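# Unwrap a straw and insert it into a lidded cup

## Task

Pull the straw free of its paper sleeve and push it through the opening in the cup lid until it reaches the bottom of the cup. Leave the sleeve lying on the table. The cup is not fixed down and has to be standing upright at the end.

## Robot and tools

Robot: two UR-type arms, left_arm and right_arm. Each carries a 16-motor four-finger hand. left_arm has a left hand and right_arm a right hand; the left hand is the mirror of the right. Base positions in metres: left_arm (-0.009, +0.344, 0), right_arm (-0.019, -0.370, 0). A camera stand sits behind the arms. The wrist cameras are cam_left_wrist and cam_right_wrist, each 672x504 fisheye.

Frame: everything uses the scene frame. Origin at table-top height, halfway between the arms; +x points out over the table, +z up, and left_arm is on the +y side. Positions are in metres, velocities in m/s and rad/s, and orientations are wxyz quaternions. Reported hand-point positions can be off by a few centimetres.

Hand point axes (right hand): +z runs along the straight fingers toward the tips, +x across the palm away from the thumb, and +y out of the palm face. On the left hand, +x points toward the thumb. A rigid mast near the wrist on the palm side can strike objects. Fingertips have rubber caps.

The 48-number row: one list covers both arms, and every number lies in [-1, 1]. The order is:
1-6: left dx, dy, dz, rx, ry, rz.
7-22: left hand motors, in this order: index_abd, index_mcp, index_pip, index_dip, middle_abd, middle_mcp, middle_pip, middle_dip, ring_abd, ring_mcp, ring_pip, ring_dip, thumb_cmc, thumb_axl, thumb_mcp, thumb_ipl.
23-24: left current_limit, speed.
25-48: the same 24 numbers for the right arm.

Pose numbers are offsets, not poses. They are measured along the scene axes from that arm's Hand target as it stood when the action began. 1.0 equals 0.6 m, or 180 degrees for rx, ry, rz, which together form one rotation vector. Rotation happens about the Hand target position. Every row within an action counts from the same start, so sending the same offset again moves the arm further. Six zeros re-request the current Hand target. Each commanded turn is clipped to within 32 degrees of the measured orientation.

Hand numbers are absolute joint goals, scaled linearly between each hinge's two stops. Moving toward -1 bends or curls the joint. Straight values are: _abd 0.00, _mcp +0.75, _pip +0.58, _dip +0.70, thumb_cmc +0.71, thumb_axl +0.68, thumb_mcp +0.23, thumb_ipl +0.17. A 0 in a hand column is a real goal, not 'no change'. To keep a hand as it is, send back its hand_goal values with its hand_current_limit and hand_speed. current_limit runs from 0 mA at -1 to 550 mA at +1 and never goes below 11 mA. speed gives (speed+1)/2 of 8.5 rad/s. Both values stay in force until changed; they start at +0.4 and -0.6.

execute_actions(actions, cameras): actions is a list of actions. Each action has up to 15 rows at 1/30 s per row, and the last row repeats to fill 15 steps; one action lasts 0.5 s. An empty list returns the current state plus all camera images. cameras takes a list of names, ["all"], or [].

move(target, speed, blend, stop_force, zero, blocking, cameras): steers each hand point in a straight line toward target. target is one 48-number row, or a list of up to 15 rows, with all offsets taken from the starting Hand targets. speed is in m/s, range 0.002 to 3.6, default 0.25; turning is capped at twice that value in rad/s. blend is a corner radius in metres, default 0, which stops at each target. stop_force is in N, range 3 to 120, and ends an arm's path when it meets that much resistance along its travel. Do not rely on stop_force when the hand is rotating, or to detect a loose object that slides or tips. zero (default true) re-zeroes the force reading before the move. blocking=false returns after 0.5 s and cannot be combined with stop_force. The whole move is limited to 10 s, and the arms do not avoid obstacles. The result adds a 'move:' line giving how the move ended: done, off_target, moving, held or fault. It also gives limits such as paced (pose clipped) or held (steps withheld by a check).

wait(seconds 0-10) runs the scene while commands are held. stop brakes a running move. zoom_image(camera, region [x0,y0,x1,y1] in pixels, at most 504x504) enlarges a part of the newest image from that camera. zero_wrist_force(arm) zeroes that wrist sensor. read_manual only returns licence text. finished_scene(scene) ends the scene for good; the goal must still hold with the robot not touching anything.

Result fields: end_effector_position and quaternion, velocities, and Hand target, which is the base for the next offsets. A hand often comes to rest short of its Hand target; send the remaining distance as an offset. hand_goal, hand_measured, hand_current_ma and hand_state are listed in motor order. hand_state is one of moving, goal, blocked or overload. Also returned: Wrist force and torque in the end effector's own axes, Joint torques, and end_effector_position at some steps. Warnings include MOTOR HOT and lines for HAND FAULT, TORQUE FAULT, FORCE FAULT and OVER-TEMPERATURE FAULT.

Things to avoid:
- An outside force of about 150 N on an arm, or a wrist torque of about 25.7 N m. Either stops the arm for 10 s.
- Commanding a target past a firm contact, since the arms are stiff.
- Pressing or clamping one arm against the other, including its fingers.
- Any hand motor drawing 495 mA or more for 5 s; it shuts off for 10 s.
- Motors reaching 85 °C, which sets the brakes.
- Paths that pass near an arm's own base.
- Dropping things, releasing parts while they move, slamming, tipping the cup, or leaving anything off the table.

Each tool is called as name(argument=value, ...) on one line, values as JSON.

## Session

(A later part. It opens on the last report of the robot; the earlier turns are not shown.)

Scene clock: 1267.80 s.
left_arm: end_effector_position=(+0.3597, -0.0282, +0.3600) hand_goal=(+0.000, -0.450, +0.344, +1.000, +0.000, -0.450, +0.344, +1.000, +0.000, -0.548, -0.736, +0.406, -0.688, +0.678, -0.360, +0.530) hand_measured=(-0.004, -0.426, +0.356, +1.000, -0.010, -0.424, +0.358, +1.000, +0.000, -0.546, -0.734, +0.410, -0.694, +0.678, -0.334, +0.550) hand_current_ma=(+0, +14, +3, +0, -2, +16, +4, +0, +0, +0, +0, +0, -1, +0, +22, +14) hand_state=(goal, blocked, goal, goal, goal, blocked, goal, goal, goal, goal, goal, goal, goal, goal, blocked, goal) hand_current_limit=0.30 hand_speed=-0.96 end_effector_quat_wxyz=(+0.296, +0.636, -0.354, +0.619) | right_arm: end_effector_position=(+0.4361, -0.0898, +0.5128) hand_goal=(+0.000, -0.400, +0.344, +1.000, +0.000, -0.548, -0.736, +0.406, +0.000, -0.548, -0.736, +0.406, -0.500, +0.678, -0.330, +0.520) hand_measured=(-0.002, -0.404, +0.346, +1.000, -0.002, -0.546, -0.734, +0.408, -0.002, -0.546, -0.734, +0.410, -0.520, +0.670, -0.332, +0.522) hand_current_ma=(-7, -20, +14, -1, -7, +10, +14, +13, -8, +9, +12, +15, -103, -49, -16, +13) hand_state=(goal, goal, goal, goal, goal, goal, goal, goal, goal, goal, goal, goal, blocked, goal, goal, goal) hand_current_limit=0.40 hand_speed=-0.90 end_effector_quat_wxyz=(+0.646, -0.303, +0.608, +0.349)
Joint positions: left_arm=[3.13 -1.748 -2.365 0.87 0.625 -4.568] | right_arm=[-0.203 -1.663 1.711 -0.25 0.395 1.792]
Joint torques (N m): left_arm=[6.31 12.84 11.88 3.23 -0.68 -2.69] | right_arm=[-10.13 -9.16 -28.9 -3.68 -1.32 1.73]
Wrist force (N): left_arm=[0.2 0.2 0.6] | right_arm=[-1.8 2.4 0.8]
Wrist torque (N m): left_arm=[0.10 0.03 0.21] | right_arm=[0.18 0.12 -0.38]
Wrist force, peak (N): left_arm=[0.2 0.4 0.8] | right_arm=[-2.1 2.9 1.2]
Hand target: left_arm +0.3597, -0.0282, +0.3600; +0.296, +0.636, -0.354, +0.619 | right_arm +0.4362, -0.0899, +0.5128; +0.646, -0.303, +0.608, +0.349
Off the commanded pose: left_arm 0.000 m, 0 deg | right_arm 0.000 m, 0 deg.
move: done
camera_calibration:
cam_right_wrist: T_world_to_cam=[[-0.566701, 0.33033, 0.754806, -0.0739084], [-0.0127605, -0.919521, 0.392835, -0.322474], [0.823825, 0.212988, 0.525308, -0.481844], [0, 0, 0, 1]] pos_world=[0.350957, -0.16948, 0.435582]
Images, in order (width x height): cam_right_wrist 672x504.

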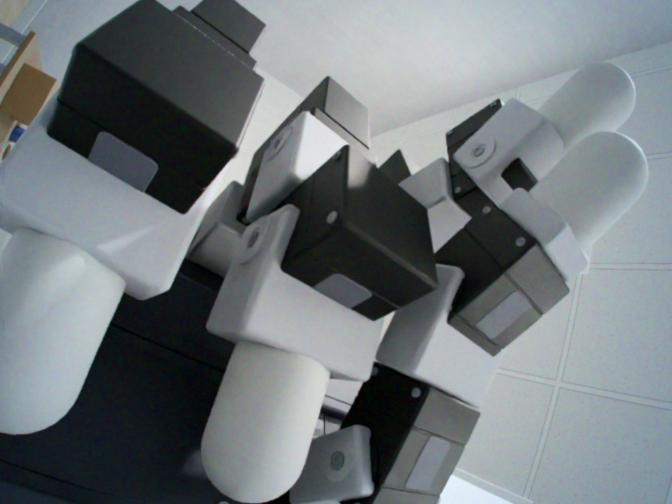

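move(target=[[0,0,0,0,0,0, 0,-0.45,0.343,1.0, 0,-0.45,0.343,1.0, 0,-0.548,-0.737,0.406, -0.689,0.677,-0.36,0.53, 0.3,-0.96, 0,0,0,0,0,0, 0,0.534,0.343,1.0, 0,-0.548,-0.737,0.406, 0,-0.548,-0.737,0.406, -0.5,0.677,-0.33,0.52, 0.4,-0.85],[0,0,0,0,0,0, 0,-0.45,0.343,1.0, 0,-0.45,0.343,1.0, 0,-0.548,-0.737,0.406, -0.689,0.677,-0.36,0.53, 0.3,-0.96, 0,0,0,0,0,0, 0,0.534,-0.223,-0.599, 0,0.753,-0.883,-0.464, 0,0.753,-0.883,-0.464, -0.446,0.677,0.169,-0.859, 0.4,-0.85]], cameras=["cam_right_wrist"])

move(target=[0,0,0,0,0,0, 0,-0.45,0.343,1.0, 0,-0.45,0.343,1.0, 0,-0.548,-0.737,0.406, -0.689,0.677,-0.36,0.53, 0.3,-0.96, 0,0,0,0,0,0, 0,0.342,-0.223,-0.599, 0,0.753,-0.883,-0.464, 0,0.753,-0.883,-0.464, -0.446,0.677,0.112,-0.859, 0.4,-0.9], cameras=["cam_right_wrist"])

Scene clock: 1284.97 s.
left_arm: end_effector_position=(+0.3597, -0.0282, +0.3600) hand_goal=(+0.000, -0.450, +0.344, +1.000, +0.000, -0.450, +0.344, +1.000, +0.000, -0.548, -0.736, +0.406, -0.688, +0.678, -0.360, +0.530) hand_measured=(-0.004, -0.426, +0.356, +1.000, -0.010, -0.424, +0.358, +1.000, +0.000, -0.546, -0.734, +0.410, -0.694, +0.678, -0.334, +0.550) hand_current_ma=(+0, +14, +3, +0, -2, +16, +4, +0, +0, +0, +0, +0, -1, +0, +22, +14) hand_state=(goal, blocked, goal, goal, goal, blocked, goal, goal, goal, goal, goal, goal, goal, goal, blocked, goal) hand_current_limit=0.30 hand_speed=-0.96 end_effector_quat_wxyz=(+0.296, +0.636, -0.354, +0.619) | right_arm: end_effector_position=(+0.4362, -0.0899, +0.5128) hand_goal=(+0.000, +0.534, -0.222, -0.598, +0.000, +0.754, -0.882, -0.464, +0.000, +0.754, -0.882, -0.464, -0.446, +0.678, +0.170, -0.858) hand_measured=(-0.002, +0.532, -0.220, -0.594, -0.002, +0.752, -0.880, -0.462, -0.002, +0.752, -0.880, -0.460, -0.466, +0.674, +0.168, -0.856) hand_current_ma=(-7, -12, +14, +15, -7, -14, +14, +13, -8, -12, +12, +15, -101, -22, -14, +11) hand_state=(goal, goal, goal, goal, goal, goal, goal, goal, goal, goal, goal, goal, goal, goal, goal, goal) hand_current_limit=0.40 hand_speed=-0.85 end_effector_quat_wxyz=(+0.646, -0.303, +0.608, +0.349)
Joint positions: left_arm=[3.13 -1.748 -2.365 0.87 0.625 -4.568] | right_arm=[-0.203 -1.663 1.71 -0.251 0.395 1.792]
Joint torques (N m): left_arm=[5.89 13.37 8.57 3.13 -0.53 -2.78] | right_arm=[-9.49 -9.86 -29.75 -3.85 -0.88 1.78]
Wrist force (N): left_arm=[0.2 0.2 0.5] | right_arm=[-1.8 2.4 0.9]
Wrist torque (N m): left_arm=[0.11 0.03 0.21] | right_arm=[0.17 0.25 -0.27]
Wrist force, peak (N): left_arm=[0.5 0.5 0.6] | right_arm=[-2.1 2.7 0.9]
Hand target: left_arm +0.3597, -0.0282, +0.3600; +0.296, +0.636, -0.354, +0.619 | right_arm +0.4362, -0.0899, +0.5128; +0.646, -0.303, +0.608, +0.349
Off the commanded pose: left_arm 0.000 m, 0 deg | right_arm 0.000 m, 0 deg.
move: done
camera_calibration:
cam_right_wrist: T_world_to_cam=[[-0.566701, 0.33033, 0.754806, -0.0738187], [-0.0127605, -0.919521, 0.392835, -0.322565], [0.823825, 0.212988, 0.525308, -0.481905], [0, 0, 0, 1]] pos_world=[0.351057, -0.16958, 0.435582]
Images, in order (width x height): cam_right_wrist 672x504.

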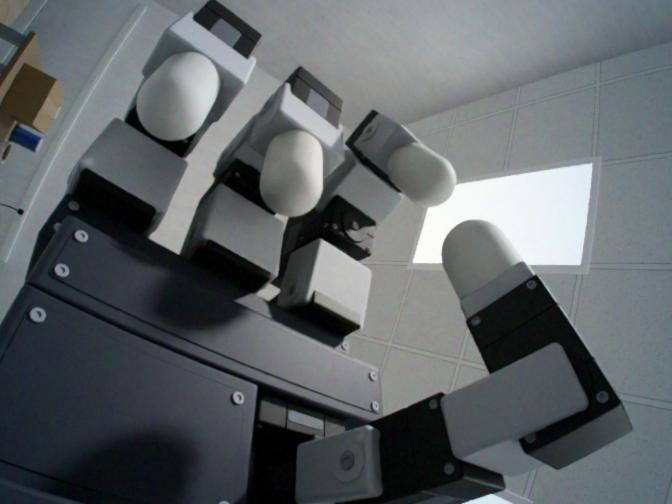

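Scene clock: 1285.80 s.
left_arm: end_effector_position=(+0.3597, -0.0282, +0.3600) hand_goal=(+0.000, -0.450, +0.344, +1.000, +0.000, -0.450, +0.344, +1.000, +0.000, -0.548, -0.736, +0.406, -0.688, +0.678, -0.360, +0.530) hand_measured=(-0.004, -0.426, +0.356, +1.000, -0.010, -0.424, +0.358, +1.000, +0.000, -0.546, -0.734, +0.410, -0.694, +0.678, -0.334, +0.550) hand_current_ma=(+0, +14, +3, +0, -2, +16, +4, +0, +0, +0, +0, +0, -1, +0, +22, +14) hand_state=(goal, blocked, goal, goal, goal, blocked, goal, goal, goal, goal, goal, goal, goal, goal, blocked, goal) hand_current_limit=0.30 hand_speed=-0.96 end_effector_quat_wxyz=(+0.296, +0.636, -0.354, +0.619) | right_arm: end_effector_position=(+0.4362, -0.0899, +0.5128) hand_goal=(+0.000, +0.342, -0.222, -0.598, +0.000, +0.754, -0.882, -0.464, +0.000, +0.754, -0.882, -0.464, -0.446, +0.678, +0.112, -0.858) hand_measured=(-0.002, +0.344, -0.220, -0.594, -0.002, +0.752, -0.880, -0.462, -0.002, +0.752, -0.880, -0.460, -0.466, +0.674, +0.114, -0.856) hand_current_ma=(-7, +13, +14, +15, -7, -14, +14, +13, -8, -12, +12, +15, -99, -22, +15, +11) hand_state=(goal, goal, goal, goal, goal, goal, goal, goal, goal, goal, goal, goal, goal, goal, goal, goal) hand_current_limit=0.40 hand_speed=-0.90 end_effector_quat_wxyz=(+0.646, -0.303, +0.608, +0.349)
Joint positions: left_arm=[3.13 -1.748 -2.365 0.87 0.625 -4.568] | right_arm=[-0.203 -1.663 1.71 -0.251 0.395 1.792]
Joint torques (N m): left_arm=[6.43 13.6 9.6 3.04 -0.58 -2.68] | right_arm=[-9.52 -9.68 -29.16 -3.88 -0.92 1.54]
Wrist force (N): left_arm=[0.1 0.2 0.4] | right_arm=[-2.0 2.4 0.7]
Wrist torque (N m): left_arm=[0.12 0.03 0.20] | right_arm=[0.19 0.29 -0.30]
Wrist force, peak (N): left_arm=[0.4 0.1 0.6] | right_arm=[-2.0 2.6 0.8]
Hand target: left_arm +0.3597, -0.0282, +0.3600; +0.296, +0.636, -0.354, +0.619 | right_arm +0.4362, -0.0899, +0.5128; +0.646, -0.303, +0.608, +0.349
Off the commanded pose: left_arm 0.000 m, 0 deg | right_arm 0.000 m, 0 deg.
move: done
camera_calibration:
cam_right_wrist: T_world_to_cam=[[-0.566701, 0.33033, 0.754806, -0.0738187], [-0.0127605, -0.919521, 0.392835, -0.322565], [0.823825, 0.212988, 0.525308, -0.481905], [0, 0, 0, 1]] pos_world=[0.351057, -0.16958, 0.435582]
Images, in order (width x height): cam_right_wrist 672x504.

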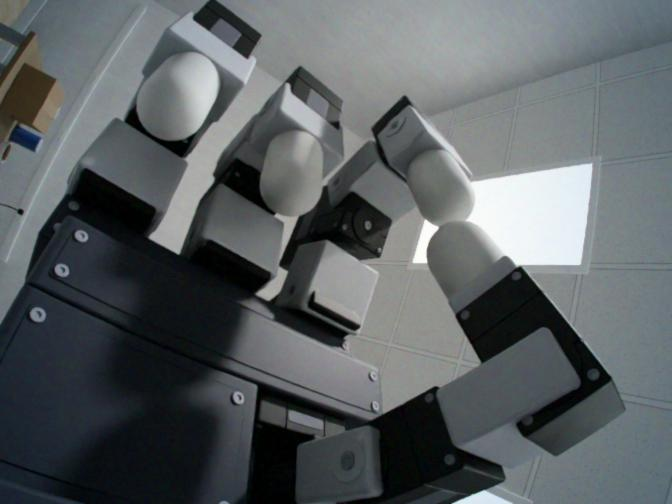

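zoom_image(camera="cam_right_wrist", region=[370, 90, 570, 330])

Scaled by 2.100 from the camera's 672x504 image, which has a finer 960x720 frame.

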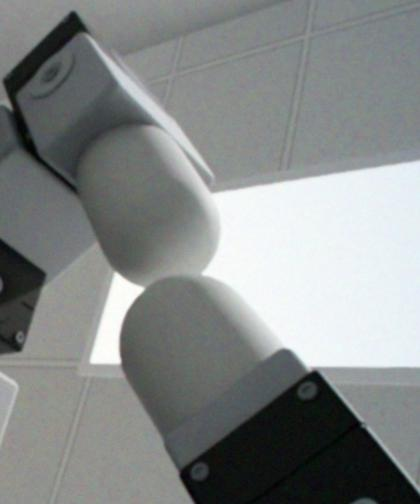

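move(target=[[0,0,0,0,0,0, 0,-0.45,0.343,1.0, 0,-0.45,0.343,1.0, 0,-0.548,-0.737,0.406, -0.689,0.677,-0.36,0.53, 0.3,-0.96, 0,0,0,0,0,0, 0,0.6,0.343,1.0, 0,0.753,-0.883,-0.464, 0,0.753,-0.883,-0.464, -0.446,0.677,0.112,-0.859, 0.4,-0.85],[0,0,0,0,0,0, 0,-0.45,0.343,1.0, 0,-0.45,0.343,1.0, 0,-0.548,-0.737,0.406, -0.689,0.677,-0.36,0.53, 0.3,-0.96, 0,0,0,0,0,0, 0,0.6,0.343,1.0, 0,-0.548,-0.737,0.406, 0,-0.548,-0.737,0.406, -0.48,0.677,-0.225,0.524, 0.4,-0.85]])

move(target=[0,0,0,0,0,0, 0,-0.45,0.343,1.0, 0,-0.45,0.343,1.0, 0,-0.548,-0.737,0.406, -0.689,0.677,-0.36,0.53, 0.3,-0.96, -0.0283,0.0178,-0.0672,0,0,0, 0,-0.274,0.343,1.0, 0,-0.548,-0.737,0.406, 0,-0.548,-0.737,0.406, -0.48,0.677,-0.225,0.524, 0.4,-0.85], speed=0.06, cameras=["cam_right_wrist"])

Scene clock: 1393.87 s.
left_arm: end_effector_position=(+0.3597, -0.0282, +0.3600) hand_goal=(+0.000, -0.450, +0.344, +1.000, +0.000, -0.450, +0.344, +1.000, +0.000, -0.548, -0.736, +0.406, -0.688, +0.678, -0.360, +0.530) hand_measured=(-0.004, -0.426, +0.356, +1.000, -0.010, -0.424, +0.358, +1.000, +0.000, -0.546, -0.734, +0.410, -0.694, +0.678, -0.334, +0.550) hand_current_ma=(+0, +14, +3, +0, -2, +16, +4, +0, +0, +0, +0, +0, -1, +0, +22, +14) hand_state=(goal, blocked, goal, goal, goal, blocked, goal, goal, goal, goal, goal, goal, goal, goal, blocked, goal) hand_current_limit=0.30 hand_speed=-0.96 end_effector_quat_wxyz=(+0.296, +0.636, -0.354, +0.619) | right_arm: end_effector_position=(+0.4362, -0.0899, +0.5128) hand_goal=(+0.000, +0.600, +0.344, +1.000, +0.000, -0.548, -0.736, +0.406, +0.000, -0.548, -0.736, +0.406, -0.480, +0.678, -0.224, +0.524) hand_measured=(-0.002, +0.598, +0.342, +0.996, -0.002, -0.546, -0.740, +0.404, -0.002, -0.546, -0.738, +0.402, -0.486, +0.674, -0.222, +0.522) hand_current_ma=(-7, -12, -14, -15, -7, +11, -16, -13, -8, +10, -14, -15, -31, -22, +14, -12) hand_state=(goal, goal, goal, goal, goal, goal, goal, goal, goal, goal, goal, goal, goal, goal, goal, goal) hand_current_limit=0.40 hand_speed=-0.85 end_effector_quat_wxyz=(+0.646, -0.303, +0.608, +0.349)
Joint positions: left_arm=[3.13 -1.748 -2.365 0.87 0.625 -4.568] | right_arm=[-0.203 -1.663 1.71 -0.251 0.395 1.792]
Joint torques (N m): left_arm=[6.26 14.88 5.39 3.03 -0.42 -2.83] | right_arm=[-8.66 -11.56 -28.84 -3.31 -0.89 1.68]
Wrist force (N): left_arm=[0.3 0.2 0.5] | right_arm=[-1.6 2.3 1.0]
Wrist torque (N m): left_arm=[0.11 0.02 0.21] | right_arm=[0.15 0.13 -0.32]
Wrist force, peak (N): left_arm=[0.4 0.3 0.8] | right_arm=[-2.2 2.6 1.0]
Hand target: left_arm +0.3597, -0.0282, +0.3600; +0.296, +0.636, -0.354, +0.619 | right_arm +0.4362, -0.0899, +0.5128; +0.646, -0.303, +0.608, +0.349
Off the commanded pose: left_arm 0.000 m, 0 deg | right_arm 0.000 m, 0 deg.
move: done

Scene clock: 1395.87 s.
left_arm: end_effector_position=(+0.3597, -0.0282, +0.3600) hand_goal=(+0.000, -0.450, +0.344, +1.000, +0.000, -0.450, +0.344, +1.000, +0.000, -0.548, -0.736, +0.406, -0.688, +0.678, -0.360, +0.530) hand_measured=(-0.004, -0.426, +0.356, +1.000, -0.010, -0.424, +0.358, +1.000, +0.000, -0.546, -0.734, +0.410, -0.694, +0.678, -0.334, +0.550) hand_current_ma=(+0, +14, +3, +0, -2, +16, +4, +0, +0, +0, +0, +0, -1, +0, +22, +14) hand_state=(goal, blocked, goal, goal, goal, blocked, goal, goal, goal, goal, goal, goal, goal, goal, blocked, goal) hand_current_limit=0.30 hand_speed=-0.96 end_effector_quat_wxyz=(+0.296, +0.636, -0.354, +0.619) | right_arm: end_effector_position=(+0.4192, -0.0792, +0.4725) hand_goal=(+0.000, -0.274, +0.344, +1.000, +0.000, -0.548, -0.736, +0.406, +0.000, -0.548, -0.736, +0.406, -0.480, +0.678, -0.224, +0.524) hand_measured=(-0.002, -0.272, +0.342, +0.996, -0.002, -0.546, -0.740, +0.404, -0.002, -0.546, -0.738, +0.402, -0.486, +0.674, -0.222, +0.522) hand_current_ma=(-7, +10, -14, -15, -7, +11, -16, -13, -8, +9, -13, -15, -32, -22, +14, -12) hand_state=(goal, goal, goal, goal, goal, goal, goal, goal, goal, goal, goal, goal, goal, goal, goal, goal) hand_current_limit=0.40 hand_speed=-0.85 end_effector_quat_wxyz=(+0.646, -0.303, +0.608, +0.349)
Joint positions: left_arm=[3.13 -1.748 -2.365 0.87 0.625 -4.568] | right_arm=[-0.185 -1.691 1.838 -0.342 0.413 1.783]
Joint torques (N m): left_arm=[7.17 14.73 4.83 2.91 -0.36 -2.64] | right_arm=[8.23 -21.06 -12.84 -3.88 1.72 1.85]
Wrist force (N): left_arm=[0.5 0.2 0.3] | right_arm=[-1.6 2.1 0.6]
Wrist torque (N m): left_arm=[0.13 -0.02 0.23] | right_arm=[0.16 0.10 -0.36]
Wrist force, peak (N): left_arm=[0.2 0.3 0.9] | right_arm=[-2.4 2.3 0.8]
Hand target: left_arm +0.3597, -0.0282, +0.3600; +0.296, +0.636, -0.354, +0.619 | right_arm +0.4192, -0.0792, +0.4725; +0.646, -0.303, +0.608, +0.349
Off the commanded pose: left_arm 0.000 m, 0 deg | right_arm 0.000 m, 0 deg.
move: done
camera_calibration:
cam_right_wrist: T_world_to_cam=[[-0.566701, 0.33033, 0.754806, -0.0565118], [-0.0127605, -0.919521, 0.392835, -0.29711], [0.823825, 0.212988, 0.525308, -0.449092], [0, 0, 0, 1]] pos_world=[0.334157, -0.15888, 0.395282]
Images, in order (width x height): cam_right_wrist 672x504.

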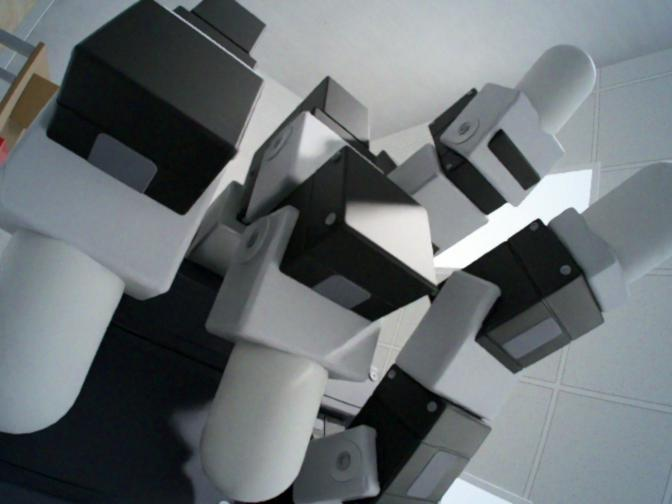

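move(target=[0,0,0,0,0,0, 0,-0.45,0.343,1.0, 0,-0.45,0.343,1.0, 0,-0.548,-0.737,0.406, -0.689,0.677,-0.36,0.53, 0.3,-0.96, -0.1092,0.0765,0,0,0,0, 0,-0.274,0.343,1.0, 0,-0.548,-0.737,0.406, 0,-0.548,-0.737,0.406, -0.48,0.677,-0.225,0.524, 0.4,-0.85], speed=0.06, cameras=["cam_right_wrist"])

zoom_image(camera="cam_right_wrist", region=[440, 0, 672, 232])

Scene clock: 1403.07 s.
left_arm: end_effector_position=(+0.3597, -0.0282, +0.3600) hand_goal=(+0.000, -0.450, +0.344, +1.000, +0.000, -0.450, +0.344, +1.000, +0.000, -0.548, -0.736, +0.406, -0.688, +0.678, -0.360, +0.530) hand_measured=(-0.004, -0.426, +0.356, +1.000, -0.010, -0.424, +0.358, +1.000, +0.000, -0.546, -0.734, +0.410, -0.694, +0.678, -0.334, +0.550) hand_current_ma=(+0, +14, +3, +0, -2, +16, +4, +0, +0, +0, +0, +0, -1, +0, +22, +14) hand_state=(goal, blocked, goal, goal, goal, blocked, goal, goal, goal, goal, goal, goal, goal, goal, blocked, goal) hand_current_limit=0.30 hand_speed=-0.96 end_effector_quat_wxyz=(+0.296, +0.636, -0.354, +0.619) | right_arm: end_effector_position=(+0.3539, -0.0335, +0.4725) hand_goal=(+0.000, -0.274, +0.344, +1.000, +0.000, -0.548, -0.736, +0.406, +0.000, -0.548, -0.736, +0.406, -0.480, +0.678, -0.224, +0.524) hand_measured=(-0.002, -0.272, +0.342, +0.996, -0.002, -0.546, -0.740, +0.404, -0.002, -0.546, -0.738, +0.402, -0.486, +0.674, -0.222, +0.522) hand_current_ma=(-7, +10, -14, -15, -7, +11, -15, -13, -8, +9, -13, -15, -32, -22, +14, -12) hand_state=(goal, goal, goal, goal, goal, goal, goal, goal, goal, goal, goal, goal, goal, goal, goal, goal) hand_current_limit=0.40 hand_speed=-0.85 end_effector_quat_wxyz=(+0.646, -0.303, +0.608, +0.349)
Joint positions: left_arm=[3.13 -1.748 -2.365 0.87 0.625 -4.568] | right_arm=[-0.077 -1.823 1.942 -0.276 0.519 1.741]
Joint torques (N m): left_arm=[6.08 15.25 3.51 2.9 -0.33 -2.8] | right_arm=[9.3 -17.22 -13.21 1.73 1.7 -1.61]
Wrist force (N): left_arm=[0.2 0.1 0.6] | right_arm=[-1.8 2.3 1.0]
Wrist torque (N m): left_arm=[0.09 0.02 0.21] | right_arm=[0.14 0.13 -0.30]
Wrist force, peak (N): left_arm=[0.4 0.4 0.7] | right_arm=[-1.9 2.8 0.7]
Hand target: left_arm +0.3597, -0.0282, +0.3600; +0.296, +0.636, -0.354, +0.619 | right_arm +0.3537, -0.0333, +0.4725; +0.646, -0.303, +0.608, +0.349
Off the commanded pose: left_arm 0.000 m, 0 deg | right_arm 0.000 m, 0 deg.
move: done
camera_calibration:
cam_right_wrist: T_world_to_cam=[[-0.566728, 0.330322, 0.754789, -0.10869], [-0.0126844, -0.919501, 0.392882, -0.255868], [0.823807, 0.213083, 0.525297, -0.404949], [0, 0, 0, 1]] pos_world=[0.268757, -0.11308, 0.395282]
Images, in order (width x height): cam_right_wrist 672x504.

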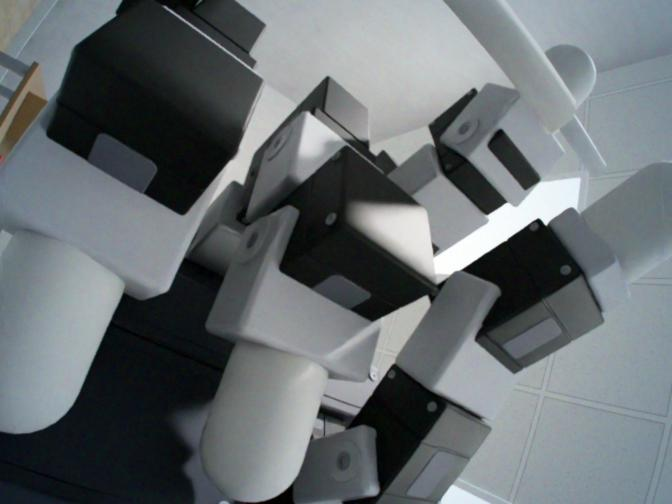

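Scaled by 2.172 from the camera's 672x504 image, which has a finer 960x720 frame.

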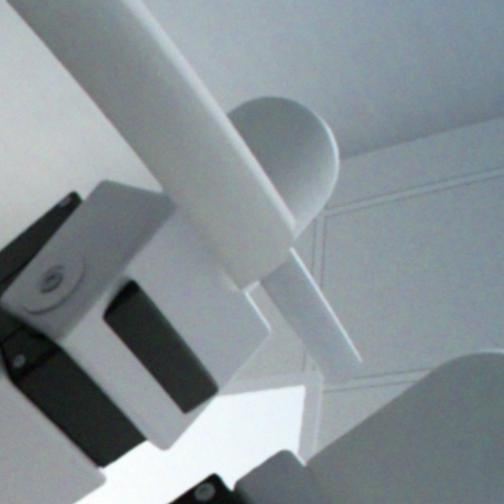

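move(target=[0,0,0,0,0,0, 0,-0.45,0.343,1.0, 0,-0.45,0.343,1.0, 0,-0.548,-0.737,0.406, -0.689,0.677,-0.36,0.53, 0.3,-0.96, 0,0,0,0,0,0, 0,-0.52,0.32,1.0, 0,-0.548,-0.737,0.406, 0,-0.548,-0.737,0.406, -0.5,0.677,-0.44,0.51, 0.6,-0.94], cameras=["cam_right_wrist"])

zoom_image(camera="cam_right_wrist", region=[440, 0, 672, 232])

Scene clock: 1410.43 s.
left_arm: end_effector_position=(+0.3597, -0.0282, +0.3600) hand_goal=(+0.000, -0.450, +0.344, +1.000, +0.000, -0.450, +0.344, +1.000, +0.000, -0.548, -0.736, +0.406, -0.688, +0.678, -0.360, +0.530) hand_measured=(-0.006, -0.424, +0.356, +1.000, -0.010, -0.424, +0.358, +1.000, +0.000, -0.546, -0.734, +0.410, -0.694, +0.678, -0.334, +0.550) hand_current_ma=(-1, +14, +3, +0, -2, +16, +4, +0, +0, +0, +0, +0, -1, +0, +22, +14) hand_state=(goal, blocked, goal, goal, goal, blocked, goal, goal, goal, goal, goal, goal, goal, goal, blocked, goal) hand_current_limit=0.30 hand_speed=-0.96 end_effector_quat_wxyz=(+0.296, +0.636, -0.354, +0.619) | right_arm: end_effector_position=(+0.3537, -0.0333, +0.4725) hand_goal=(+0.000, -0.520, +0.320, +1.000, +0.000, -0.548, -0.736, +0.406, +0.000, -0.548, -0.736, +0.406, -0.500, +0.678, -0.440, +0.510) hand_measured=(-0.002, -0.404, +0.340, +1.000, -0.002, -0.546, -0.740, +0.404, -0.002, -0.546, -0.738, +0.402, -0.506, +0.674, -0.332, +0.522) hand_current_ma=(-9, +440, +99, -1, -7, +11, -15, -13, -8, +9, -13, -15, -31, -22, +437, +84) hand_state=(goal, blocked, goal, goal, goal, goal, goal, goal, goal, goal, goal, goal, goal, goal, blocked, goal) hand_current_limit=0.60 hand_speed=-0.94 end_effector_quat_wxyz=(+0.646, -0.303, +0.608, +0.349)
Joint positions: left_arm=[3.13 -1.748 -2.365 0.87 0.625 -4.568] | right_arm=[-0.077 -1.823 1.942 -0.276 0.519 1.741]
Joint torques (N m): left_arm=[5.73 16 5.32 3.04 -0.3 -2.79] | right_arm=[8.2 -17.52 -13.93 1.88 1.73 -1.41]
Wrist force (N): left_arm=[0.2 0.1 0.6] | right_arm=[-1.9 2.5 1.1]
Wrist torque (N m): left_arm=[0.10 0.00 0.22] | right_arm=[0.17 0.13 -0.31]
Wrist force, peak (N): left_arm=[0.2 0.2 0.9] | right_arm=[-2.1 2.7 0.9]
Hand target: left_arm +0.3597, -0.0282, +0.3600; +0.296, +0.636, -0.354, +0.619 | right_arm +0.3537, -0.0333, +0.4725; +0.646, -0.303, +0.608, +0.349
Off the commanded pose: left_arm 0.000 m, 0 deg | right_arm 0.000 m, 0 deg.
move: done
camera_calibration:
cam_right_wrist: T_world_to_cam=[[-0.566701, 0.33033, 0.754806, -0.10885], [-0.0127605, -0.919521, 0.392835, -0.255741], [0.823825, 0.212988, 0.525308, -0.404825], [0, 0, 0, 1]] pos_world=[0.268557, -0.11298, 0.395282]
Images, in order (width x height): cam_right_wrist 672x504.

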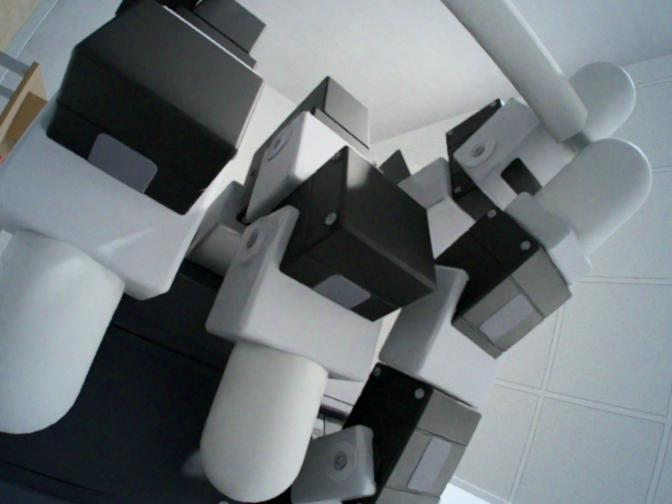

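Scaled by 2.172 from the camera's 672x504 image, which has a finer 960x720 frame.

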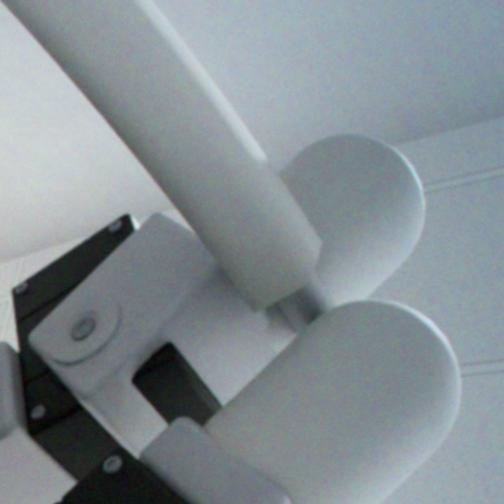

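move(target=[[0,0,0,0,0,0, 0,-0.274,0.343,1.0, 0,-0.274,0.343,1.0, 0,-0.548,-0.737,0.406, -0.689,0.677,-0.225,0.524, 0.3,-0.96, 0,0,0,0,0,0, 0,-0.52,0.32,1.0, 0,-0.548,-0.737,0.406, 0,-0.548,-0.737,0.406, -0.5,0.677,-0.44,0.51, 0.6,-0.94],[0.00125,0.0061,-0.073,0,0,0, 0,-0.274,0.343,1.0, 0,-0.274,0.343,1.0, 0,-0.548,-0.737,0.406, -0.689,0.677,-0.225,0.524, 0.3,-0.96, 0,0,0,0,0,0, 0,-0.52,0.32,1.0, 0,-0.548,-0.737,0.406, 0,-0.548,-0.737,0.406, -0.5,0.677,-0.44,0.51, 0.6,-0.94]], speed=0.03, cameras=["all"])

Scene clock: 1422.87 s.
left_arm: end_effector_position=(+0.3604, -0.0245, +0.3163) hand_goal=(+0.000, -0.274, +0.344, +1.000, +0.000, -0.274, +0.344, +1.000, +0.000, -0.548, -0.736, +0.406, -0.688, +0.678, -0.224, +0.524) hand_measured=(-0.004, -0.276, +0.342, +1.000, -0.010, -0.276, +0.348, +1.000, +0.000, -0.546, -0.734, +0.410, -0.694, +0.678, -0.226, +0.526) hand_current_ma=(+0, +0, +0, +0, -2, +0, +0, +0, +0, +0, +0, +0, -1, +0, +0, +0) hand_state=(goal, goal, goal, goal, goal, goal, goal, goal, goal, goal, goal, goal, goal, goal, goal, goal) hand_current_limit=0.30 hand_speed=-0.96 end_effector_quat_wxyz=(+0.296, +0.636, -0.354, +0.619) | right_arm: end_effector_position=(+0.3537, -0.0333, +0.4725) hand_goal=(+0.000, -0.520, +0.320, +1.000, +0.000, -0.548, -0.736, +0.406, +0.000, -0.548, -0.736, +0.406, -0.500, +0.678, -0.440, +0.510) hand_measured=(-0.008, -0.404, +0.344, +1.000, -0.002, -0.546, -0.740, +0.404, -0.006, -0.552, -0.738, +0.402, -0.506, +0.674, -0.336, +0.524) hand_current_ma=(-34, +440, +119, -1, -7, +11, -15, -13, -27, -20, -11, -15, -33, -22, +440, +89) hand_state=(goal, blocked, blocked, goal, goal, goal, goal, goal, goal, goal, goal, goal, goal, goal, blocked, goal) hand_current_limit=0.60 hand_speed=-0.94 end_effector_quat_wxyz=(+0.646, -0.303, +0.608, +0.349)
Joint positions: left_arm=[3.142 -1.876 -2.395 1.026 0.613 -4.566] | right_arm=[-0.077 -1.823 1.942 -0.276 0.519 1.741]
Joint torques (N m): left_arm=[8.42 14.04 1.51 3.38 -1.51 -2.71] | right_arm=[6.65 -9.31 -15.11 1.6 -1.27 -0.45]
Wrist force (N): left_arm=[0.4 -0.2 0.6] | right_arm=[-1.5 2.3 0.8]
Wrist torque (N m): left_arm=[0.06 0.01 0.26] | right_arm=[0.17 0.10 -0.28]
Wrist force, peak (N): left_arm=[-3.7 0.5 -2.3] | right_arm=[-5.9 0.1 0.6]
Hand target: left_arm +0.3604, -0.0245, +0.3162; +0.296, +0.636, -0.354, +0.619 | right_arm +0.3537, -0.0333, +0.4725; +0.646, -0.303, +0.608, +0.349
Off the commanded pose: left_arm 0.000 m, 0 deg | right_arm 0.000 m, 0 deg.
move: done
camera_calibration:
cam_left_wrist: T_world_to_cam=[[0.530019, 0.40031, -0.747551, 0.0283267], [0.0111979, 0.87818, 0.4782, -0.180914], [0.847912, -0.261826, 0.460969, -0.327111], [0, 0, 0, 1]] pos_world=[0.264374, 0.0618895, 0.258477]
cam_right_wrist: T_world_to_cam=[[-0.566701, 0.33033, 0.754806, -0.10885], [-0.0127605, -0.919521, 0.392835, -0.255741], [0.823825, 0.212988, 0.525308, -0.404825], [0, 0, 0, 1]] pos_world=[0.268557, -0.11298, 0.395282]

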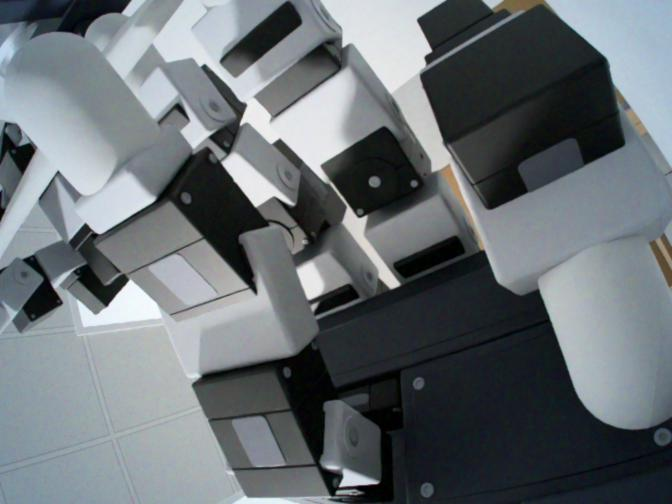

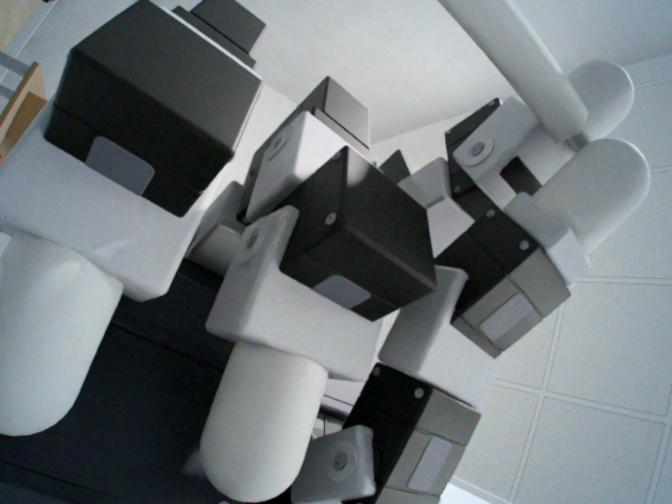

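move(target=[0,0,0,0,0,0, 0,-0.50,0.33,1.0, 0,-0.50,0.33,1.0, 0,-0.548,-0.737,0.406, -0.689,0.677,-0.44,0.515, 0.5,-0.95, 0,0,0,0,0,0, 0,-0.52,0.32,1.0, 0,-0.548,-0.737,0.406, 0,-0.548,-0.737,0.406, -0.5,0.677,-0.44,0.51, 0.6,-0.94], cameras=["all"])

zoom_image(camera="cam_left_wrist", region=[0, 0, 240, 240])

Scene clock: 1437.53 s.
left_arm: end_effector_position=(+0.3604, -0.0245, +0.3162) hand_goal=(+0.000, -0.500, +0.330, +1.000, +0.000, -0.500, +0.330, +1.000, +0.000, -0.548, -0.736, +0.406, -0.688, +0.678, -0.440, +0.516) hand_measured=(-0.004, -0.428, +0.350, +1.000, -0.010, -0.418, +0.356, +1.000, +0.000, -0.546, -0.734, +0.410, -0.694, +0.678, -0.344, +0.544) hand_current_ma=(+0, +100, +8, +0, -2, +126, +14, +0, +0, +0, +0, +0, -1, +0, +246, +28) hand_state=(goal, blocked, blocked, goal, goal, blocked, blocked, goal, goal, goal, goal, goal, goal, goal, blocked, blocked) hand_current_limit=0.50 hand_speed=-0.95 end_effector_quat_wxyz=(+0.296, +0.636, -0.354, +0.619) | right_arm: end_effector_position=(+0.3537, -0.0333, +0.4725) hand_goal=(+0.000, -0.520, +0.320, +1.000, +0.000, -0.548, -0.736, +0.406, +0.000, -0.548, -0.736, +0.406, -0.500, +0.678, -0.440, +0.510) hand_measured=(-0.008, -0.404, +0.348, +1.000, -0.002, -0.546, -0.740, +0.404, -0.006, -0.552, -0.738, +0.402, -0.506, +0.674, -0.340, +0.524) hand_current_ma=(-34, +440, +141, -1, -7, +11, -15, -13, -27, -20, -11, -15, -33, -22, +440, +101) hand_state=(goal, blocked, blocked, goal, goal, goal, goal, goal, goal, goal, goal, goal, goal, goal, blocked, goal) hand_current_limit=0.60 hand_speed=-0.94 end_effector_quat_wxyz=(+0.646, -0.303, +0.608, +0.349)
Joint positions: left_arm=[3.142 -1.876 -2.395 1.026 0.613 -4.566] | right_arm=[-0.077 -1.823 1.942 -0.276 0.519 1.741]
Joint torques (N m): left_arm=[8.19 13.05 3.91 3.25 -1.28 -2.68] | right_arm=[6.02 -3.83 -16.54 1.5 -1.12 1.24]
Wrist force (N): left_arm=[0.1 0.0 0.6] | right_arm=[-2.2 2.2 0.6]
Wrist torque (N m): left_arm=[0.09 0.03 0.27] | right_arm=[0.17 0.17 -0.33]
Wrist force, peak (N): left_arm=[0.5 0.1 0.9] | right_arm=[-1.9 2.7 0.9]
Hand target: left_arm +0.3604, -0.0245, +0.3162; +0.296, +0.636, -0.354, +0.619 | right_arm +0.3537, -0.0333, +0.4725; +0.646, -0.303, +0.608, +0.349
Off the commanded pose: left_arm 0.000 m, 0 deg | right_arm 0.000 m, 0 deg.
move: done
camera_calibration:
cam_left_wrist: T_world_to_cam=[[0.530019, 0.40031, -0.747551, 0.028252], [0.0111979, 0.87818, 0.4782, -0.180866], [0.847912, -0.261826, 0.460969, -0.327065], [0, 0, 0, 1]] pos_world=[0.264374, 0.0618895, 0.258377]
cam_right_wrist: T_world_to_cam=[[-0.566701, 0.33033, 0.754806, -0.10885], [-0.0127605, -0.919521, 0.392835, -0.255741], [0.823825, 0.212988, 0.525308, -0.404825], [0, 0, 0, 1]] pos_world=[0.268557, -0.11298, 0.395282]

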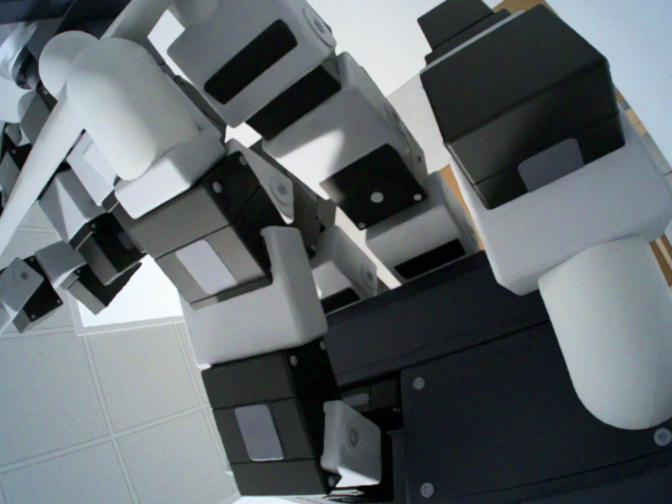

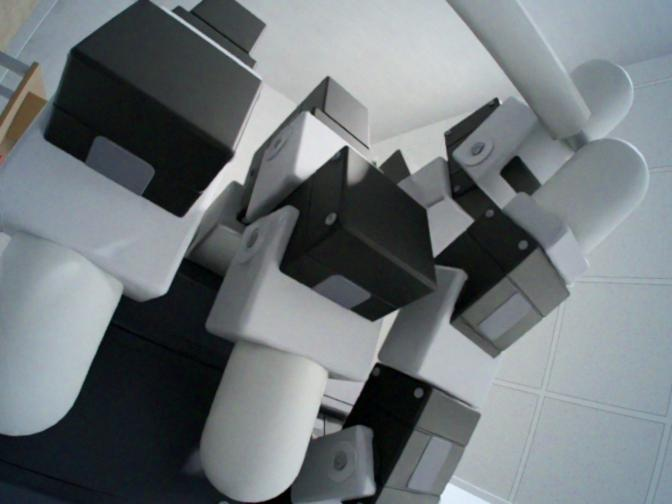

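Scaled by 2.100 from the camera's 672x504 image, which has a finer 960x720 frame.

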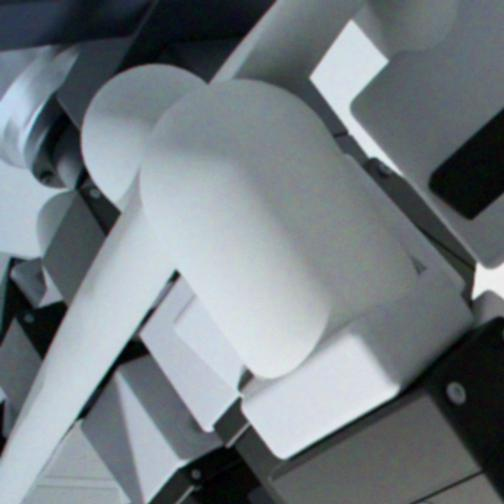

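move(target=[[0,0,0,0,0,0, 0,-0.50,0.33,1.0, 0,-0.50,0.33,1.0, 0,-0.548,-0.737,0.406, -0.689,0.677,-0.44,0.515, 0.5,-0.95, 0,0,0,0,0,0, 0,-0.274,0.343,1.0, 0,-0.548,-0.737,0.406, 0,-0.548,-0.737,0.406, -0.48,0.677,-0.225,0.524, 0.5,-0.93],[0,0,0,0,0,0, 0,-0.50,0.33,1.0, 0,-0.50,0.33,1.0, 0,-0.548,-0.737,0.406, -0.689,0.677,-0.44,0.515, 0.5,-0.95, 0.1365,-0.0957,0,0,0,0, 0,0.6,0.343,1.0, 0,-0.548,-0.737,0.406, 0,-0.548,-0.737,0.406, -0.48,0.677,-0.225,0.524, 0.5,-0.85],[0,0,0,0,0,0, 0,-0.50,0.33,1.0, 0,-0.50,0.33,1.0, 0,-0.548,-0.737,0.406, -0.689,0.677,-0.44,0.515, 0.5,-0.95, 0.1365,-0.0957,0,0,0,0, 0,0.534,-0.223,-0.599, 0,0.753,-0.883,-0.464, 0,0.753,-0.883,-0.464, -0.43,0.677,0.169,-0.859, 0.5,-0.85]], speed=0.07, cameras=["cam_right_wrist"])

Scene clock: 1457.43 s.
left_arm: end_effector_position=(+0.3604, -0.0245, +0.3162) hand_goal=(+0.000, -0.500, +0.330, +1.000, +0.000, -0.500, +0.330, +1.000, +0.000, -0.548, -0.736, +0.406, -0.688, +0.678, -0.440, +0.516) hand_measured=(-0.004, -0.428, +0.352, +1.000, -0.010, -0.418, +0.358, +1.000, +0.000, -0.546, -0.734, +0.410, -0.694, +0.678, -0.348, +0.544) hand_current_ma=(+0, +100, +9, +0, -2, +126, +16, +0, +0, +0, +0, +0, -1, +0, +232, +28) hand_state=(goal, blocked, blocked, goal, goal, blocked, blocked, goal, goal, goal, goal, goal, goal, goal, blocked, blocked) hand_current_limit=0.50 hand_speed=-0.95 end_effector_quat_wxyz=(+0.296, +0.636, -0.354, +0.619) | right_arm: end_effector_position=(+0.4356, -0.0908, +0.4725) hand_goal=(+0.000, +0.534, -0.222, -0.598, +0.000, +0.754, -0.882, -0.464, +0.000, +0.754, -0.882, -0.464, -0.430, +0.678, +0.170, -0.858) hand_measured=(-0.008, +0.536, -0.220, -0.594, -0.002, +0.752, -0.880, -0.462, -0.006, +0.752, -0.880, -0.460, -0.450, +0.674, +0.168, -0.856) hand_current_ma=(-34, +14, +14, +15, -7, -14, +14, +13, -27, -12, +12, +15, -100, -20, -14, +11) hand_state=(goal, goal, goal, goal, goal, goal, goal, goal, goal, goal, goal, goal, goal, goal, goal, goal) hand_current_limit=0.50 hand_speed=-0.85 end_effector_quat_wxyz=(+0.646, -0.303, +0.608, +0.349)
Joint positions: left_arm=[3.142 -1.876 -2.395 1.026 0.613 -4.566] | right_arm=[-0.206 -1.656 1.807 -0.356 0.392 1.793]
Joint torques (N m): left_arm=[5.66 14.85 14.47 2.78 -0.04 -2.42] | right_arm=[-8.88 -11.28 -29.85 -3.78 0.04 1.61]
Wrist force (N): left_arm=[0.4 0.3 0.4] | right_arm=[-1.7 2.5 0.9]
Wrist torque (N m): left_arm=[0.13 0.01 0.28] | right_arm=[0.19 0.23 -0.26]
Wrist force, peak (N): left_arm=[0.7 0.0 0.7] | right_arm=[-2.4 2.6 1.0]
Hand target: left_arm +0.3604, -0.0245, +0.3162; +0.296, +0.636, -0.354, +0.619 | right_arm +0.4356, -0.0908, +0.4725; +0.646, -0.303, +0.608, +0.349
Off the commanded pose: left_arm 0.000 m, 0 deg | right_arm 0.000 m, 0 deg.
move: done
camera_calibration:
cam_right_wrist: T_world_to_cam=[[-0.566701, 0.33033, 0.754806, -0.0434758], [-0.0127605, -0.919521, 0.392835, -0.307477], [0.823825, 0.212988, 0.525308, -0.460071], [0, 0, 0, 1]] pos_world=[0.350457, -0.17038, 0.395282]
Images, in order (width x height): cam_right_wrist 672x504.

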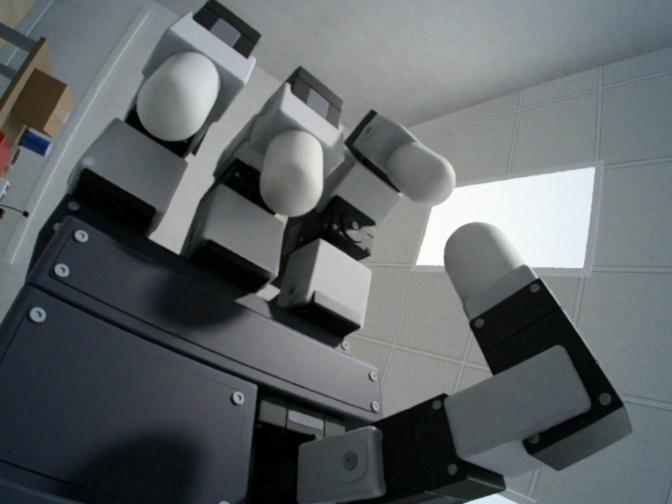

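move(target=[0,0,0,0,0,0, 0,-0.50,0.33,1.0, 0,-0.50,0.33,1.0, 0,-0.548,-0.737,0.406, -0.689,0.677,-0.44,0.515, 0.5,-0.95, -0.1403,0.0732,0,0,0,0, 0,0.534,-0.223,-0.599, 0,0.753,-0.883,-0.464, 0,0.753,-0.883,-0.464, -0.43,0.677,0.169,-0.859, 0.5,-0.9], speed=0.07, cameras=["cam_right_wrist"])

Scene clock: 1467.20 s.
left_arm: end_effector_position=(+0.3604, -0.0245, +0.3162) hand_goal=(+0.000, -0.500, +0.330, +1.000, +0.000, -0.500, +0.330, +1.000, +0.000, -0.548, -0.736, +0.406, -0.688, +0.678, -0.440, +0.516) hand_measured=(-0.004, -0.428, +0.352, +1.000, -0.010, -0.418, +0.358, +1.000, +0.000, -0.546, -0.734, +0.410, -0.694, +0.678, -0.348, +0.544) hand_current_ma=(+0, +100, +9, +0, -2, +126, +16, +0, +0, +0, +0, +0, -1, +0, +232, +28) hand_state=(goal, blocked, blocked, goal, goal, blocked, blocked, goal, goal, goal, goal, goal, goal, goal, blocked, blocked) hand_current_limit=0.50 hand_speed=-0.95 end_effector_quat_wxyz=(+0.296, +0.636, -0.354, +0.619) | right_arm: end_effector_position=(+0.3516, -0.0469, +0.4725) hand_goal=(+0.000, +0.534, -0.222, -0.598, +0.000, +0.754, -0.882, -0.464, +0.000, +0.754, -0.882, -0.464, -0.430, +0.678, +0.170, -0.858) hand_measured=(-0.008, +0.536, -0.220, -0.594, -0.002, +0.752, -0.880, -0.462, -0.006, +0.752, -0.880, -0.460, -0.450, +0.674, +0.168, -0.856) hand_current_ma=(-34, +13, +14, +15, -7, -12, +14, +13, -27, -11, +12, +15, -99, -20, -14, +11) hand_state=(goal, goal, goal, goal, goal, goal, goal, goal, goal, goal, goal, goal, goal, goal, goal, goal) hand_current_limit=0.50 hand_speed=-0.90 end_effector_quat_wxyz=(+0.646, -0.303, +0.608, +0.349)
Joint positions: left_arm=[3.142 -1.876 -2.395 1.026 0.613 -4.566] | right_arm=[-0.123 -1.843 1.957 -0.285 0.473 1.757]
Joint torques (N m): left_arm=[4.82 16.03 15.15 2.74 0.48 -2.52] | right_arm=[7.41 -15.93 -14.13 1.58 1.62 -1.67]
Wrist force (N): left_arm=[0.2 0.1 0.6] | right_arm=[-1.8 2.4 0.8]
Wrist torque (N m): left_arm=[0.09 0.04 0.27] | right_arm=[0.19 0.26 -0.18]
Wrist force, peak (N): left_arm=[0.5 -0.1 0.9] | right_arm=[-1.9 2.9 0.9]
Hand target: left_arm +0.3604, -0.0245, +0.3162; +0.296, +0.636, -0.354, +0.619 | right_arm +0.3514, -0.0468, +0.4725; +0.646, -0.303, +0.608, +0.349
Off the commanded pose: left_arm 0.000 m, 0 deg | right_arm 0.000 m, 0 deg.
move: done
camera_calibration:
cam_right_wrist: T_world_to_cam=[[-0.566728, 0.330322, 0.754789, -0.105534], [-0.0126844, -0.919501, 0.392882, -0.26831], [0.823807, 0.213083, 0.525297, -0.400178], [0, 0, 0, 1]] pos_world=[0.266457, -0.12658, 0.395282]
Images, in order (width x height): cam_right_wrist 672x504.

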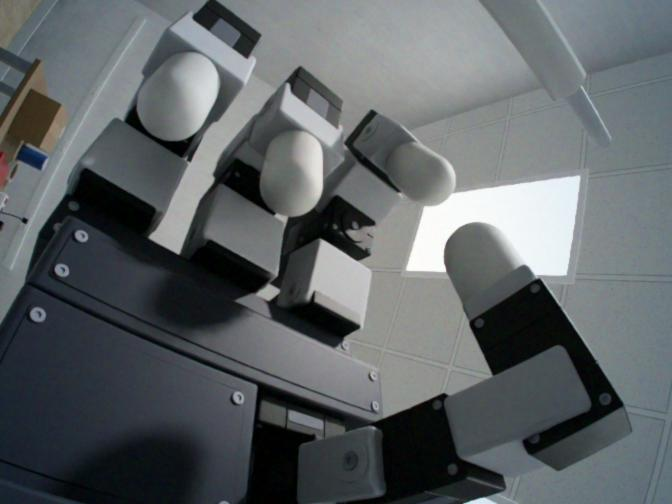

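zoom_image(camera="cam_right_wrist", region=[440, 0, 672, 232])

Scaled by 2.172 from the camera's 672x504 image, which has a finer 960x720 frame.

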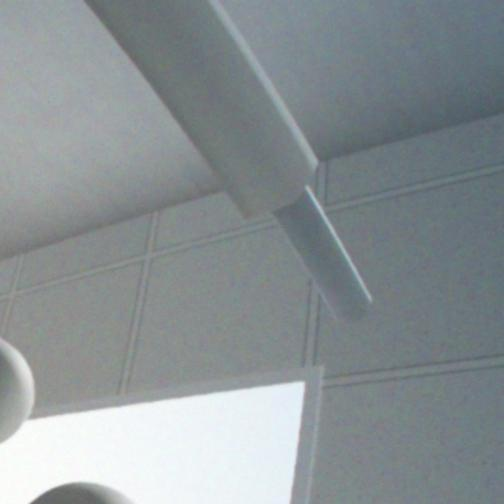

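move(target=[0,0,0,0,0,0, 0,-0.50,0.33,1.0, 0,-0.50,0.33,1.0, 0,-0.548,-0.737,0.406, -0.689,0.677,-0.44,0.515, 0.5,-0.95, -0.0614,0.043,0,0,0,0, 0,0.534,-0.223,-0.599, 0,0.753,-0.883,-0.464, 0,0.753,-0.883,-0.464, -0.43,0.677,0.169,-0.859, 0.5,-0.9], speed=0.05, cameras=["all"])

zoom_image(camera="cam_right_wrist", region=[340, 50, 572, 282])

Scene clock: 1518.07 s.
left_arm: end_effector_position=(+0.3604, -0.0245, +0.3162) hand_goal=(+0.000, -0.500, +0.330, +1.000, +0.000, -0.500, +0.330, +1.000, +0.000, -0.548, -0.736, +0.406, -0.688, +0.678, -0.440, +0.516) hand_measured=(-0.004, -0.428, +0.352, +1.000, -0.010, -0.418, +0.358, +1.000, +0.000, -0.546, -0.734, +0.410, -0.694, +0.678, -0.348, +0.544) hand_current_ma=(+0, +100, +9, +0, -2, +126, +16, +0, +0, +0, +0, +0, -1, +0, +232, +28) hand_state=(goal, blocked, blocked, goal, goal, blocked, blocked, goal, goal, goal, goal, goal, goal, goal, blocked, blocked) hand_current_limit=0.50 hand_speed=-0.95 end_effector_quat_wxyz=(+0.296, +0.636, -0.354, +0.619) | right_arm: end_effector_position=(+0.3148, -0.0211, +0.4725) hand_goal=(+0.000, +0.534, -0.222, -0.598, +0.000, +0.754, -0.882, -0.464, +0.000, +0.754, -0.882, -0.464, -0.430, +0.678, +0.170, -0.858) hand_measured=(-0.008, +0.536, -0.220, -0.594, -0.002, +0.752, -0.880, -0.462, -0.006, +0.752, -0.880, -0.460, -0.450, +0.674, +0.168, -0.856) hand_current_ma=(-34, +13, +14, +15, -7, -12, +14, +13, -27, -11, +12, +15, -99, -20, -14, +11) hand_state=(goal, goal, goal, goal, goal, goal, goal, goal, goal, goal, goal, goal, goal, goal, goal, goal) hand_current_limit=0.50 hand_speed=-0.90 end_effector_quat_wxyz=(+0.646, -0.303, +0.608, +0.349)
Joint positions: left_arm=[3.142 -1.876 -2.395 1.026 0.613 -4.566] | right_arm=[-0.045 -1.912 2.002 -0.239 0.551 1.731]
Joint torques (N m): left_arm=[5.28 16.36 14.92 2.48 0.88 -2.45] | right_arm=[9.05 -13.39 -13.34 1.76 1.67 -1.23]
Wrist force (N): left_arm=[0.4 -0.1 0.7] | right_arm=[-2.1 2.5 1.0]
Wrist torque (N m): left_arm=[0.05 0.01 0.28] | right_arm=[0.19 0.29 -0.20]
Wrist force, peak (N): left_arm=[0.6 -0.2 0.9] | right_arm=[-1.9 3.0 1.3]
Hand target: left_arm +0.3604, -0.0245, +0.3162; +0.296, +0.636, -0.354, +0.619 | right_arm +0.3146, -0.0210, +0.4725; +0.646, -0.303, +0.608, +0.349
Off the commanded pose: left_arm 0.000 m, 0 deg | right_arm 0.000 m, 0 deg.
move: done
camera_calibration:
cam_left_wrist: T_world_to_cam=[[0.530064, 0.400296, -0.747526, 0.0282341], [0.0111982, 0.878179, 0.478201, -0.180867], [0.847884, -0.261848, 0.461009, -0.327066], [0, 0, 0, 1]] pos_world=[0.264374, 0.0618896, 0.258377]
cam_right_wrist: T_world_to_cam=[[-0.566728, 0.330322, 0.754789, -0.134912], [-0.0126844, -0.919501, 0.392882, -0.245054], [0.823807, 0.213083, 0.525297, -0.375359], [0, 0, 0, 1]] pos_world=[0.229657, -0.10078, 0.395282]

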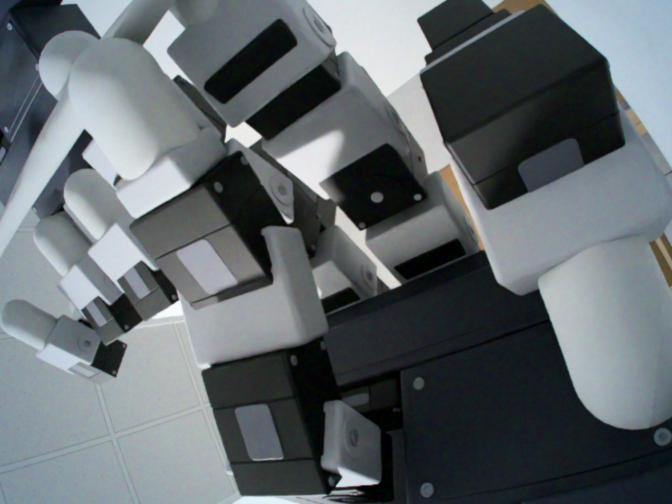

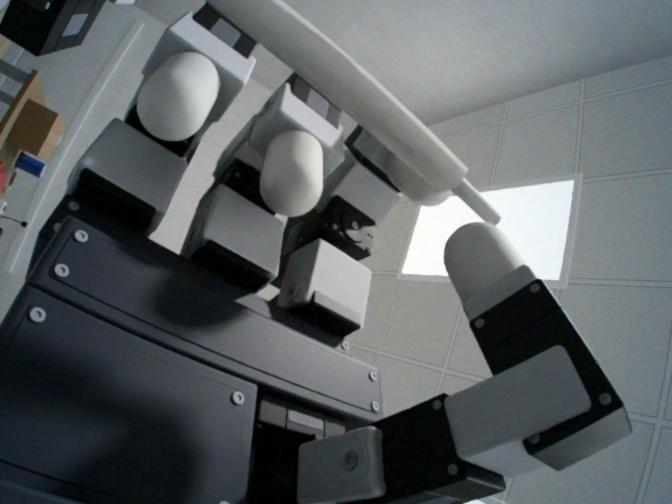

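Scaled by 2.172 from the camera's 672x504 image, which has a finer 960x720 frame.

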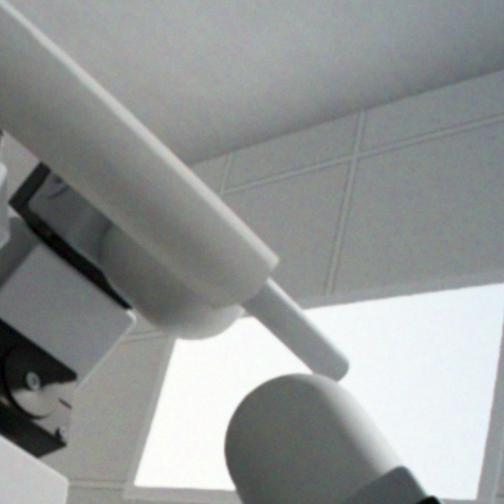

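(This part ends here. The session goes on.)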